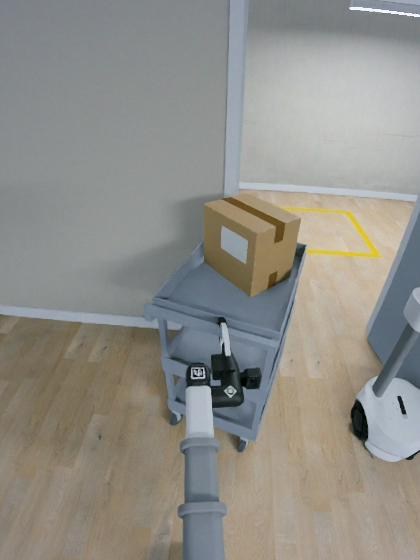

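Request:
move(
  blocking=false,
  cameras=[],
  r2={"base":{"translate_m":-0.17,"strafe_m":0.27},"pace":"slow"},
)

Request:
wait(
  seconds=7,
  cameras=[],
)

Request:
move(
  blocking=false,
  cameras=[],
  r2={"base":{"translate_m":-0.03,"strafe_m":0.12},"pace":"slow"},
)

Request:
wait(
  seconds=7,
  cameras=["r2_head_camera"],
)

Request:
move(
  blocking=false,
  cameras=[],
  r2={"base":{"translate_m":0.28,"strafe_m":-0.22},"pace":"slow"},
)

Request:
wait(
  seconds=7,
  cameras=["r2_head_camera"],
)

Scene clock: 1446.57 s.
move: r2 moving
r1: as last shown
r1.lidar_m: 5.12 0.33 0.25 - 0.25 0.25 0.54 1.21 0.62 0.64 0.87 1.09
r1.motor_effort: lift_m=+16(16) arm_m=+4(5) wheel_0=-28(29) wheel_1=+31(32) wheel_2=+9(9)
r1.servo_current: wrist_yaw_rad=46(65) wrist_pitch_rad=39(52) wrist_roll_rad=59(65) gripper_m=59(59)
r1.contact_limits: strafe_m 0.9
r1.wrist_depth_mm: 136 137 - - 300 193 - / - 138 - - 304 195 - / 113 138 229 - 304 196 - / 132 146 - - 307 198 - / - - - - 309 198 163 / - - - 198 250 198 163 / 1756 1618 179 180 179 179 -
r2.base_odometry: x=-0.747 y=-2.807 heading=-1.959
r2.turned_by_wheels: +0.000
r2.turned_by_imu: +0.001
r2.base_tilt: forward=-0.7 right=+0.0
r2.lidar_m: 0.75 1.74 1.85 1.83 2.03 3.06 - 3.66 2.93 2.88 1.08 0.72
r2.base_status: translate_m moving; strafe_m moving
r2.joint_positions: lift_m=+0.688 arm_m=+0.365 wrist_yaw_rad=+0.003 wrist_pitch_rad=+0.005 wrist_roll_rad=+1.569 gripper_m=-0.029
r2.joint_status: not commanded
r2.measured_speeds: translate_m=-0.026 strafe_m=+0.041 rotate_rad=-0.001 lift_m=+0.000 arm_m=+0.000 wrist_yaw_rad=+0.000 wrist_pitch_rad=+0.000 wrist_roll_rad=+0.000
r2.motor_effort: lift_m=+18(18) arm_m=-3(4) wheel_0=-11(11) wheel_1=+6(7) wheel_2=+9(9)
r2.servo_current: wrist_yaw_rad=39(52) wrist_pitch_rad=46(52) wrist_roll_rad=52(52) gripper_m=85(98)
r2.contact_limits: arm_m 0
r2.hand_pose: x=+0.8245 y=-0.0866 z=+0.8648 quat_wxyz=(+0.708, +0.706, +0.003, -0.001) (m; r2's base frame)
r2.wrist_depth_mm: - - 500 111 166 - - / - 449 442 120 177 - - / - 427 430 127 190 - - / - 508 530 137 206 - - / - - 661 149 222 - - / - - 183 165 179 - - / - - - - - - 477
pictures: none
No camera images: "cameras" was empty.

Scene clock: 1450.53 s.
earlier move: r2 done
r1.base_odometry: x=-1.475 y=+1.111 heading=+2.977
r1.turned_by_wheels: +0.000
r1.turned_by_imu: +0.000
r1.base_tilt: forward=-1.6 right=+1.3
r1.lidar_m: 5.12 0.31 0.25 - 0.25 0.25 0.55 1.23 0.79 0.65 0.98 1.43
r1.base_status: not commanded
r1.joint_positions: lift_m=+0.500 arm_m=+0.000 wrist_yaw_rad=+3.092 wrist_pitch_rad=+0.002 wrist_roll_rad=+0.000 gripper_m=-0.019
r1.joint_status: not commanded
r1.measured_speeds: all 0
r1.motor_effort: lift_m=+16(16) arm_m=+4(5) wheel_0=-28(29) wheel_1=+31(32) wheel_2=+9(9)
r1.servo_current: wrist_yaw_rad=52(65) wrist_pitch_rad=39(52) wrist_roll_rad=46(65) gripper_m=52(59)
r1.contact_limits: strafe_m 0.9
r1.hand_pose: x=-0.1129 y=+0.1016 z=+0.6779 quat_wxyz=(+0.025, -0.001, +0.000, +1.000) (m; r1's base frame)
r1.wrist_depth_mm: 136 137 - - 300 193 - / - 138 - - 303 195 - / 113 138 229 - 303 196 - / 131 146 - - 307 197 - / - - - - 310 198 163 / - - - 198 250 198 163 / 1756 1618 179 180 179 179 -
r2.base_odometry: x=-0.444 y=-2.754 heading=-1.959
r2.turned_by_wheels: +0.000
r2.turned_by_imu: -0.002
r2.base_tilt: forward=-0.7 right=+0.1
r2.lidar_m: 0.69 1.97 1.63 1.59 1.73 2.64 4.03 3.98 3.17 3.11 1.39 0.68
r2.base_status: done
r2.joint_positions: lift_m=+0.688 arm_m=+0.365 wrist_yaw_rad=-0.002 wrist_pitch_rad=+0.005 wrist_roll_rad=+1.569 gripper_m=-0.029
r2.joint_status: not commanded
r2.measured_speeds: all 0
r2.motor_effort: lift_m=+18(18) arm_m=-4(4) wheel_0=-4(16) wheel_1=+4(7) wheel_2=+7(11)
r2.servo_current: wrist_yaw_rad=46(72) wrist_pitch_rad=39(52) wrist_roll_rad=39(65) gripper_m=85(98)
r2.contact_limits: arm_m 0
r2.hand_pose: x=+0.8242 y=-0.0879 z=+0.8648 quat_wxyz=(+0.708, +0.706, +0.001, -0.002) (m; r2's base frame)
r2.wrist_depth_mm: - 382 377 - 135 - - / - 384 389 - 150 - - / - 480 517 - 167 - - / - - 640 106 190 - - / - - - 124 212 - - / - - 183 147 178 1281 492 / - - - - - - 442
wait: 3.97 of 7 s (r2 has come to rest)
pictures: none
No camera images: "cameras" was empty.

Scene clock: 1451.03 s.
move: r2 moving
r1: as last shown
r1.base_tilt: forward=-1.5 right=+1.3
r1.lidar_m: 5.11 0.32 0.25 - 0.25 0.25 0.56 1.23 0.78 0.66 0.95 1.42
r1.servo_current: wrist_yaw_rad=59(59) wrist_pitch_rad=39(46) wrist_roll_rad=46(59) gripper_m=52(59)
r1.contact_limits: strafe_m 0.9
r1.wrist_depth_mm: 136 137 - - 298 193 - / - 138 - - 303 195 - / 113 138 230 - 303 196 - / 132 146 - - 306 198 - / - - - - 309 198 163 / - - - 198 251 198 163 / 1708 1618 179 180 179 179 -
r2.base_odometry: x=-0.431 y=-2.756 heading=-1.959
r2.turned_by_wheels: +0.000
r2.turned_by_imu: +0.000
r2.base_tilt: forward=-0.6 right=+0.1
r2.lidar_m: 0.71 1.99 1.63 1.60 1.74 2.66 4.07 3.97 3.19 3.14 1.39 0.70
r2.base_status: translate_m moving; strafe_m moving
r2.joint_positions: lift_m=+0.688 arm_m=+0.365 wrist_yaw_rad=-0.002 wrist_pitch_rad=+0.005 wrist_roll_rad=+1.569 gripper_m=-0.029
r2.joint_status: not commanded
r2.measured_speeds: translate_m=-0.012 strafe_m=+0.048 rotate_rad=-0.002 lift_m=+0.000 arm_m=+0.000 wrist_yaw_rad=+0.000 wrist_pitch_rad=+0.000 wrist_roll_rad=+0.000
r2.motor_effort: lift_m=+18(18) arm_m=-3(4) wheel_0=-9(10) wheel_1=+7(7) wheel_2=+5(8)
r2.servo_current: wrist_yaw_rad=52(52) wrist_pitch_rad=46(52) wrist_roll_rad=39(52) gripper_m=91(91)
r2.contact_limits: arm_m 0
r2.hand_pose: x=+0.8242 y=-0.0879 z=+0.8648 quat_wxyz=(+0.708, +0.706, +0.001, -0.002) (m; r2's base frame)
r2.wrist_depth_mm: - 382 384 - 135 - - / - 382 392 - 150 - - / - 477 512 - 168 - - / - - 634 107 190 - - / - - - 125 213 - - / - - 183 147 179 1281 492 / - 137 - - - - 442
pictures: none
No camera images: "cameras" was empty.

Scene clock: 1453.00 s.
earlier move: r2 done
r1.base_odometry: x=-1.475 y=+1.111 heading=+2.977
r1.turned_by_wheels: +0.000
r1.turned_by_imu: +0.000
r1.base_tilt: forward=-1.6 right=+1.3
r1.lidar_m: 5.10 0.34 0.25 - 0.25 0.25 0.53 1.24 1.02 0.72 1.01 1.62
r1.base_status: not commanded
r1.joint_positions: lift_m=+0.500 arm_m=+0.000 wrist_yaw_rad=+3.092 wrist_pitch_rad=+0.002 wrist_roll_rad=+0.000 gripper_m=-0.019
r1.joint_status: not commanded
r1.measured_speeds: all 0
r1.motor_effort: lift_m=+16(16) arm_m=+4(5) wheel_0=-29(29) wheel_1=+32(32) wheel_2=+9(9)
r1.servo_current: wrist_yaw_rad=46(65) wrist_pitch_rad=39(46) wrist_roll_rad=46(65) gripper_m=52(59)
r1.contact_limits: strafe_m 0.9
r1.hand_pose: x=-0.1129 y=+0.1016 z=+0.6779 quat_wxyz=(+0.025, -0.001, +0.000, +1.000) (m; r1's base frame)
r1.wrist_depth_mm: 136 137 - - 300 193 - / - 138 - - 301 195 - / 113 138 230 - 304 196 - / 131 146 - - 307 197 - / - - - - 307 197 163 / - - - 199 249 198 163 / 1756 1661 178 180 179 179 -
r2.base_odometry: x=-0.322 y=-2.772 heading=-1.959
r2.turned_by_wheels: +0.000
r2.turned_by_imu: -0.001
r2.base_tilt: forward=-0.7 right=+0.0
r2.lidar_m: 0.68 1.91 1.49 1.51 1.64 2.42 4.00 4.12 3.29 3.24 1.49 0.68
r2.base_status: done
r2.joint_positions: lift_m=+0.688 arm_m=+0.365 wrist_yaw_rad=-0.003 wrist_pitch_rad=+0.005 wrist_roll_rad=+1.569 gripper_m=-0.029
r2.joint_status: not commanded
r2.measured_speeds: all 0
r2.motor_effort: lift_m=+18(18) arm_m=-3(4) wheel_0=-8(16) wheel_1=+3(7) wheel_2=+2(8)
r2.servo_current: wrist_yaw_rad=46(59) wrist_pitch_rad=39(52) wrist_roll_rad=46(59) gripper_m=91(98)
r2.contact_limits: arm_m 0
r2.hand_pose: x=+0.8240 y=-0.0883 z=+0.8648 quat_wxyz=(+0.708, +0.706, +0.001, -0.003) (m; r2's base frame)
r2.wrist_depth_mm: - 349 351 - 124 - - / - 404 410 - 139 - - / - - 574 - 163 - - / - - - - 183 - - / - - - 118 216 - 521 / - - 183 139 178 1308 473 / - 137 - - - 404 410
wait: 1.97 of 7 s (r2 has come to rest)
pictures: r2_head_camera
Images, in order (width x height): r2_head_camera 420x560.

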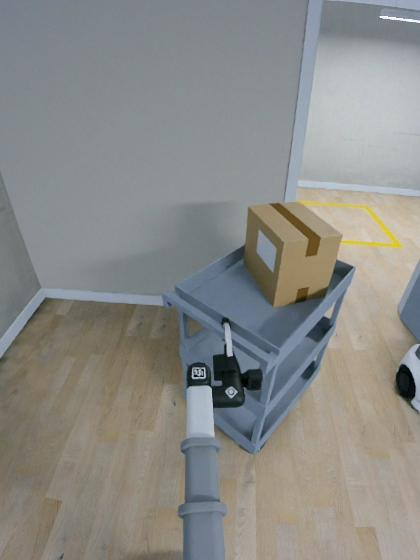

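Scene clock: 1453.50 s.
move: r2 moving
r1: as last shown
r1.lidar_m: 5.11 0.35 0.25 - 0.25 0.25 0.56 1.22 0.97 0.71 1.03 1.58
r1.motor_effort: lift_m=+16(16) arm_m=+4(5) wheel_0=-28(29) wheel_1=+31(32) wheel_2=+9(9)
r1.servo_current: wrist_yaw_rad=46(65) wrist_pitch_rad=39(52) wrist_roll_rad=59(59) gripper_m=52(59)
r1.contact_limits: strafe_m 0.9
r1.wrist_depth_mm: 136 137 - - 298 194 - / - 138 - - 301 195 - / 113 138 231 - 304 196 - / 132 146 - - 306 198 - / - - - - 309 198 163 / - - - 199 250 198 163 / 1708 1756 179 179 179 179 -
r2.base_odometry: x=-0.333 y=-2.778 heading=-1.959
r2.turned_by_wheels: +0.000
r2.turned_by_imu: +0.000
r2.base_tilt: forward=-0.7 right=+0.1
r2.lidar_m: 0.68 1.91 1.53 1.51 1.64 2.45 4.00 4.12 3.28 3.24 1.49 0.65
r2.base_status: translate_m moving; strafe_m moving
r2.joint_positions: lift_m=+0.688 arm_m=+0.365 wrist_yaw_rad=-0.003 wrist_pitch_rad=+0.005 wrist_roll_rad=+1.569 gripper_m=-0.029
r2.joint_status: not commanded
r2.measured_speeds: translate_m=+0.041 strafe_m=-0.034 rotate_rad=-0.004 lift_m=+0.000 arm_m=+0.000 wrist_yaw_rad=+0.001 wrist_pitch_rad=+0.000 wrist_roll_rad=+0.000
r2.motor_effort: lift_m=+18(18) arm_m=-3(4) wheel_0=+13(15) wheel_1=-3(4) wheel_2=-10(12)
r2.servo_current: wrist_yaw_rad=39(59) wrist_pitch_rad=46(46) wrist_roll_rad=52(59) gripper_m=98(98)
r2.contact_limits: arm_m 0
r2.hand_pose: x=+0.8240 y=-0.0883 z=+0.8648 quat_wxyz=(+0.708, +0.706, +0.001, -0.003) (m; r2's base frame)
r2.wrist_depth_mm: - 345 349 - - - - / - 410 415 - - 131 - / - - 549 - 153 - - / - - - - 179 - - / - - - - 214 - 521 / - - 183 133 176 1308 477 / - - - - - 404 413
pictures: none
No camera images: "cameras" was empty.

Scene clock: 1457.77 s.
earlier move: r2 done
r1.base_odometry: x=-1.475 y=+1.111 heading=+2.977
r1.turned_by_wheels: +0.000
r1.turned_by_imu: +0.000
r1.base_tilt: forward=-1.6 right=+1.3
r1.lidar_m: 5.12 0.35 0.25 - 0.25 0.25 0.54 1.18 0.61 0.67 1.12 4.14
r1.base_status: not commanded
r1.joint_positions: lift_m=+0.500 arm_m=+0.000 wrist_yaw_rad=+3.092 wrist_pitch_rad=+0.002 wrist_roll_rad=+0.000 gripper_m=-0.019
r1.joint_status: not commanded
r1.measured_speeds: all 0
r1.motor_effort: lift_m=+16(16) arm_m=+4(5) wheel_0=-28(29) wheel_1=+31(32) wheel_2=+9(9)
r1.servo_current: wrist_yaw_rad=39(65) wrist_pitch_rad=39(52) wrist_roll_rad=52(65) gripper_m=59(59)
r1.contact_limits: strafe_m 0.9
r1.hand_pose: x=-0.1129 y=+0.1016 z=+0.6779 quat_wxyz=(+0.025, -0.001, +0.000, +1.000) (m; r1's base frame)
r1.wrist_depth_mm: 136 137 - - 300 194 - / - 138 - - 306 195 - / 113 138 231 - 304 196 - / 131 146 - - 306 197 - / - - - - 307 198 163 / - - - 198 250 198 163 / 1756 1661 179 180 179 179 -
r2.base_odometry: x=-0.632 y=-2.948 heading=-1.959
r2.turned_by_wheels: +0.000
r2.turned_by_imu: +0.003
r2.base_tilt: forward=-0.6 right=+0.0
r2.lidar_m: 0.68 1.68 1.70 1.68 1.85 2.78 - 3.89 3.12 1.44 1.16 0.64
r2.base_status: done
r2.joint_positions: lift_m=+0.688 arm_m=+0.365 wrist_yaw_rad=+0.001 wrist_pitch_rad=+0.005 wrist_roll_rad=+1.569 gripper_m=-0.029
r2.joint_status: not commanded
r2.measured_speeds: all 0
r2.motor_effort: lift_m=+18(18) arm_m=-3(4) wheel_0=+7(15) wheel_1=-2(5) wheel_2=-6(12)
r2.servo_current: wrist_yaw_rad=46(59) wrist_pitch_rad=52(52) wrist_roll_rad=33(59) gripper_m=98(98)
r2.contact_limits: arm_m 0
r2.hand_pose: x=+0.8244 y=-0.0871 z=+0.8648 quat_wxyz=(+0.708, +0.706, +0.002, -0.001) (m; r2's base frame)
r2.wrist_depth_mm: - 343 343 - - - - / - 418 445 - - 132 - / - - 569 - 156 - - / - - - - 178 - - / - - - - 213 - 535 / - - 183 129 178 - 473 / - - - - - - 415
wait: 4.27 of 7 s (r2 has come to rest)
pictures: r2_head_camera
Images, in order (width x height): r2_head_camera 420x560.

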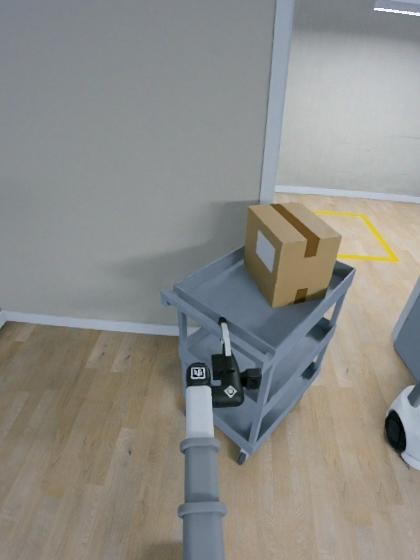

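Request:
move(
  blocking=false,
  cameras=[],
  r2={"base":{"translate_m":-1.0,"strafe_m":0.1},"pace":"slow"},
)

Request:
wait(
  seconds=10,
  cameras=[],
)

Request:
wait(
  seconds=5,
  cameras=["r2_head_camera"],
)

Scene clock: 1470.47 s.
move: r2 moving
r1: as last shown
r1.lidar_m: 5.11 0.31 0.25 - 0.25 0.25 0.55 1.21 0.61 0.66 1.09 1.37
r1.motor_effort: lift_m=+16(16) arm_m=+4(4) wheel_0=-28(29) wheel_1=+31(32) wheel_2=+9(9)
r1.servo_current: wrist_yaw_rad=46(59) wrist_pitch_rad=46(46) wrist_roll_rad=46(59) gripper_m=52(59)
r1.contact_limits: strafe_m 0.9
r1.wrist_depth_mm: 135 138 - - 298 194 - / - 138 - - 303 196 - / 113 138 229 - 304 195 - / 131 146 - - 307 198 - / - - - - 307 198 163 / - - - 199 250 198 163 / 1756 1576 179 179 179 180 -
r2.base_odometry: x=-0.626 y=-2.937 heading=-1.959
r2.turned_by_wheels: +0.000
r2.turned_by_imu: +0.000
r2.base_tilt: forward=-0.7 right=+0.1
r2.lidar_m: 0.66 1.69 1.70 1.68 1.86 2.81 - 3.90 3.09 1.46 1.17 0.67
r2.base_status: translate_m moving; strafe_m moving
r2.joint_positions: lift_m=+0.688 arm_m=+0.365 wrist_yaw_rad=+0.001 wrist_pitch_rad=+0.005 wrist_roll_rad=+1.569 gripper_m=-0.029
r2.joint_status: not commanded
r2.measured_speeds: translate_m=-0.049 strafe_m=+0.005 rotate_rad=+0.001 lift_m=+0.000 arm_m=+0.000 wrist_yaw_rad=+0.000 wrist_pitch_rad=+0.000 wrist_roll_rad=+0.000
r2.motor_effort: lift_m=+18(18) arm_m=-3(4) wheel_0=-7(9) wheel_1=-7(7) wheel_2=+11(11)
r2.servo_current: wrist_yaw_rad=46(52) wrist_pitch_rad=46(52) wrist_roll_rad=52(59) gripper_m=91(98)
r2.contact_limits: arm_m 0
r2.hand_pose: x=+0.8244 y=-0.0871 z=+0.8648 quat_wxyz=(+0.708, +0.706, +0.002, -0.001) (m; r2's base frame)
r2.wrist_depth_mm: - 347 349 - - - - / - 410 418 - - - - / - - 554 - 155 - - / - - - - 180 - - / - - - 108 216 - 521 / - - 183 135 178 - 473 / - - - - 415 - 410
pictures: none
No camera images: "cameras" was empty.

Scene clock: 1480.47 s.
earlier move: r2 moving
r1.base_odometry: x=-1.475 y=+1.111 heading=+2.977
r1.turned_by_wheels: +0.000
r1.turned_by_imu: -0.001
r1.base_tilt: forward=-1.6 right=+1.3
r1.lidar_m: 5.12 0.32 0.25 - 0.25 0.25 0.56 1.20 1.11 1.36 0.97 1.31
r1.base_status: not commanded
r1.joint_positions: lift_m=+0.500 arm_m=+0.000 wrist_yaw_rad=+3.092 wrist_pitch_rad=+0.002 wrist_roll_rad=+0.000 gripper_m=-0.019
r1.joint_status: not commanded
r1.measured_speeds: all 0
r1.motor_effort: lift_m=+16(16) arm_m=+4(5) wheel_0=-29(29) wheel_1=+32(32) wheel_2=+9(9)
r1.servo_current: wrist_yaw_rad=39(78) wrist_pitch_rad=39(52) wrist_roll_rad=52(72) gripper_m=59(59)
r1.contact_limits: strafe_m 0.9
r1.hand_pose: x=-0.1129 y=+0.1016 z=+0.6779 quat_wxyz=(+0.025, -0.001, +0.000, +1.000) (m; r1's base frame)
r1.wrist_depth_mm: 136 138 - - 298 193 - / - 138 - - 303 196 - / 113 139 231 - 304 196 - / 132 146 - - 309 197 - / - - - - 307 198 163 / - - - 198 251 198 163 / 1756 1618 179 179 179 179 -
r2.base_odometry: x=-0.167 y=-2.074 heading=-1.959
r2.turned_by_wheels: +0.000
r2.turned_by_imu: -0.003
r2.base_tilt: forward=-0.7 right=+0.0
r2.lidar_m: 0.76 2.20 1.74 1.71 1.86 2.87 3.28 3.57 3.07 3.03 2.02 0.75
r2.base_status: translate_m moving; strafe_m moving
r2.joint_positions: lift_m=+0.688 arm_m=+0.365 wrist_yaw_rad=-0.002 wrist_pitch_rad=+0.005 wrist_roll_rad=+1.569 gripper_m=-0.029
r2.joint_status: not commanded
r2.measured_speeds: translate_m=-0.057 strafe_m=+0.005 rotate_rad=-0.003 lift_m=+0.000 arm_m=+0.000 wrist_yaw_rad=+0.000 wrist_pitch_rad=+0.000 wrist_roll_rad=+0.000
r2.motor_effort: lift_m=+18(18) arm_m=-3(4) wheel_0=-6(16) wheel_1=-5(10) wheel_2=+4(12)
r2.servo_current: wrist_yaw_rad=46(65) wrist_pitch_rad=46(52) wrist_roll_rad=33(59) gripper_m=98(98)
r2.contact_limits: arm_m 0
r2.hand_pose: x=+0.8242 y=-0.0879 z=+0.8648 quat_wxyz=(+0.708, +0.706, +0.001, -0.002) (m; r2's base frame)
r2.wrist_depth_mm: - - - 154 212 218 237 / - - - 157 216 1576 - / - 609 544 160 220 820 - / - 459 459 163 224 831 - / - 500 504 167 229 854 - / - - 186 170 179 - - / - - - - 238 1661 -
wait: 10.00 s; no rest
pictures: none
No camera images: "cameras" was empty.

Scene clock: 1481.30 s.
earlier move: r2 done
r1.base_odometry: x=-1.475 y=+1.111 heading=+2.977
r1.turned_by_wheels: +0.000
r1.turned_by_imu: +0.000
r1.base_tilt: forward=-1.6 right=+1.3
r1.lidar_m: 5.11 0.32 0.25 - 0.25 0.26 0.58 1.22 1.08 2.76 0.97 1.32
r1.base_status: not commanded
r1.joint_positions: lift_m=+0.500 arm_m=+0.000 wrist_yaw_rad=+3.092 wrist_pitch_rad=+0.002 wrist_roll_rad=+0.000 gripper_m=-0.019
r1.joint_status: not commanded
r1.measured_speeds: all 0
r1.motor_effort: lift_m=+16(16) arm_m=+4(5) wheel_0=-28(29) wheel_1=+31(32) wheel_2=+9(9)
r1.servo_current: wrist_yaw_rad=65(78) wrist_pitch_rad=39(52) wrist_roll_rad=46(72) gripper_m=59(59)
r1.contact_limits: strafe_m 0.9
r1.hand_pose: x=-0.1129 y=+0.1016 z=+0.6779 quat_wxyz=(+0.025, -0.001, +0.000, +1.000) (m; r1's base frame)
r1.wrist_depth_mm: 136 137 - - 300 193 - / - 138 - - 303 195 - / 113 138 229 - 303 196 - / 132 146 - - 306 198 - / - - - - 309 198 163 / - - - 198 252 197 163 / 1756 1618 179 180 179 179 -
r2.base_odometry: x=-0.160 y=-2.061 heading=-1.959
r2.turned_by_wheels: +0.000
r2.turned_by_imu: +0.000
r2.base_tilt: forward=-0.7 right=+0.0
r2.lidar_m: 0.76 2.19 1.74 1.71 1.86 2.84 3.26 3.54 3.07 3.03 2.05 0.77
r2.base_status: done
r2.joint_positions: lift_m=+0.688 arm_m=+0.365 wrist_yaw_rad=-0.002 wrist_pitch_rad=+0.005 wrist_roll_rad=+1.569 gripper_m=-0.029
r2.joint_status: not commanded
r2.measured_speeds: all 0
r2.motor_effort: lift_m=+18(18) arm_m=-3(4) wheel_0=-4(16) wheel_1=-6(10) wheel_2=+5(12)
r2.servo_current: wrist_yaw_rad=46(65) wrist_pitch_rad=39(52) wrist_roll_rad=52(59) gripper_m=91(98)
r2.contact_limits: arm_m 0
r2.hand_pose: x=+0.8242 y=-0.0879 z=+0.8648 quat_wxyz=(+0.708, +0.706, +0.001, -0.002) (m; r2's base frame)
r2.wrist_depth_mm: - - - 155 213 220 236 / 1863 - - 158 216 1537 - / - 615 554 161 220 809 - / - 459 462 163 224 831 - / - 512 496 167 229 831 - / - - 186 170 178 - - / - - - - 236 1576 -
wait: 0.83 of 5 s (r2 has come to rest)
pictures: r2_head_camera
Images, in order (width x height): r2_head_camera 420x560.

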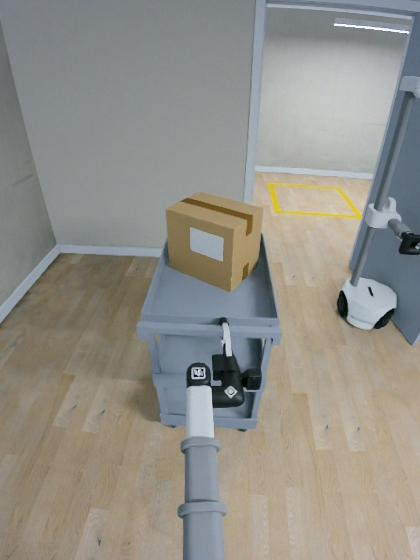

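Request:
move(
  blocking=false,
  cameras=[],
  r2={"base":{"translate_m":-0.08,"strafe_m":0.32},"pace":"slow"},
)

Request:
wait(
  seconds=7,
  cameras=["r2_head_camera"],
)

Scene clock: 1487.27 s.
move: r2 moving
r1: as last shown
r1.lidar_m: 5.12 0.33 0.25 - 0.25 0.25 0.56 1.22 1.12 2.76 0.99 1.31
r1.motor_effort: lift_m=+16(16) arm_m=+4(5) wheel_0=-28(29) wheel_1=+32(32) wheel_2=+9(9)
r1.servo_current: wrist_yaw_rad=52(72) wrist_pitch_rad=46(52) wrist_roll_rad=59(65) gripper_m=52(59)
r1.contact_limits: strafe_m 0.9
r1.wrist_depth_mm: 135 137 - - 298 194 - / - 138 - - 303 195 - / 113 138 229 - 304 196 - / 132 146 - - 304 197 - / - - - - 307 198 163 / - - - 198 249 199 163 / 1756 1576 179 179 179 179 -
r2.base_odometry: x=-0.147 y=-2.062 heading=-1.960
r2.turned_by_wheels: +0.000
r2.turned_by_imu: +0.000
r2.base_tilt: forward=-0.6 right=+0.1
r2.lidar_m: 0.77 2.15 1.72 1.69 1.88 2.79 3.27 3.55 3.10 3.05 2.02 0.78
r2.base_status: translate_m moving; strafe_m moving
r2.joint_positions: lift_m=+0.688 arm_m=+0.365 wrist_yaw_rad=-0.002 wrist_pitch_rad=+0.005 wrist_roll_rad=+1.569 gripper_m=-0.029
r2.joint_status: not commanded
r2.measured_speeds: translate_m=-0.013 strafe_m=+0.050 rotate_rad=-0.001 lift_m=+0.000 arm_m=+0.000 wrist_yaw_rad=+0.000 wrist_pitch_rad=+0.000 wrist_roll_rad=+0.000
r2.motor_effort: lift_m=+18(18) arm_m=-3(4) wheel_0=-8(13) wheel_1=+5(7) wheel_2=+4(8)
r2.servo_current: wrist_yaw_rad=39(59) wrist_pitch_rad=46(46) wrist_roll_rad=39(59) gripper_m=98(98)
r2.contact_limits: arm_m 0
r2.hand_pose: x=+0.8242 y=-0.0879 z=+0.8648 quat_wxyz=(+0.708, +0.706, +0.001, -0.002) (m; r2's base frame)
r2.wrist_depth_mm: - - - 156 215 222 236 / 1863 - - 159 217 1537 - / - - 554 162 221 820 - / - 459 462 164 226 831 - / - 512 496 168 229 842 - / - - 186 170 179 - - / - - - - 236 1618 -
pictures: none
No camera images: "cameras" was empty.

Scene clock: 1491.30 s.
earlier move: r2 done
r1.base_odometry: x=-1.475 y=+1.111 heading=+2.977
r1.turned_by_wheels: +0.000
r1.turned_by_imu: +0.000
r1.base_tilt: forward=-1.6 right=+1.3
r1.lidar_m: 5.12 0.33 0.25 - 0.25 0.25 0.55 1.23 1.11 2.75 1.17 1.89
r1.base_status: not commanded
r1.joint_positions: lift_m=+0.500 arm_m=+0.000 wrist_yaw_rad=+3.092 wrist_pitch_rad=+0.002 wrist_roll_rad=+0.000 gripper_m=-0.019
r1.joint_status: not commanded
r1.measured_speeds: all 0
r1.motor_effort: lift_m=+16(16) arm_m=+4(5) wheel_0=-28(29) wheel_1=+31(32) wheel_2=+9(9)
r1.servo_current: wrist_yaw_rad=59(72) wrist_pitch_rad=39(52) wrist_roll_rad=59(72) gripper_m=52(65)
r1.contact_limits: strafe_m 0.9
r1.hand_pose: x=-0.1129 y=+0.1016 z=+0.6779 quat_wxyz=(+0.025, -0.001, +0.000, +1.000) (m; r1's base frame)
r1.wrist_depth_mm: 136 138 - - 298 194 - / - 138 - - 304 195 - / 113 138 230 - 304 196 - / 132 146 - - 306 198 - / - - - - 309 198 163 / - - - 198 250 198 163 / 1708 1618 179 179 179 179 -
r2.base_odometry: x=+0.166 y=-2.108 heading=-1.959
r2.turned_by_wheels: +0.000
r2.turned_by_imu: -0.001
r2.base_tilt: forward=-0.7 right=+0.1
r2.lidar_m: 0.72 1.81 1.42 1.39 1.56 2.33 3.13 3.38 3.39 3.34 2.28 0.70
r2.base_status: done
r2.joint_positions: lift_m=+0.688 arm_m=+0.365 wrist_yaw_rad=-0.002 wrist_pitch_rad=+0.005 wrist_roll_rad=+1.569 gripper_m=-0.029
r2.joint_status: not commanded
r2.measured_speeds: all 0
r2.motor_effort: lift_m=+18(18) arm_m=-3(4) wheel_0=-6(15) wheel_1=+3(7) wheel_2=+4(8)
r2.servo_current: wrist_yaw_rad=46(59) wrist_pitch_rad=46(52) wrist_roll_rad=52(59) gripper_m=98(98)
r2.contact_limits: arm_m 0
r2.hand_pose: x=+0.8241 y=-0.0880 z=+0.8648 quat_wxyz=(+0.708, +0.706, +0.001, -0.002) (m; r2's base frame)
r2.wrist_depth_mm: - 459 452 103 156 - - / - 413 410 110 169 - - / - 466 449 117 185 - - / - - 574 130 201 - - / - - - 143 217 - - / - - 186 159 178 1618 512 / - - - - - 1576 462
wait: 4.03 of 7 s (r2 has come to rest)
pictures: r2_head_camera
Images, in order (width x height): r2_head_camera 420x560.

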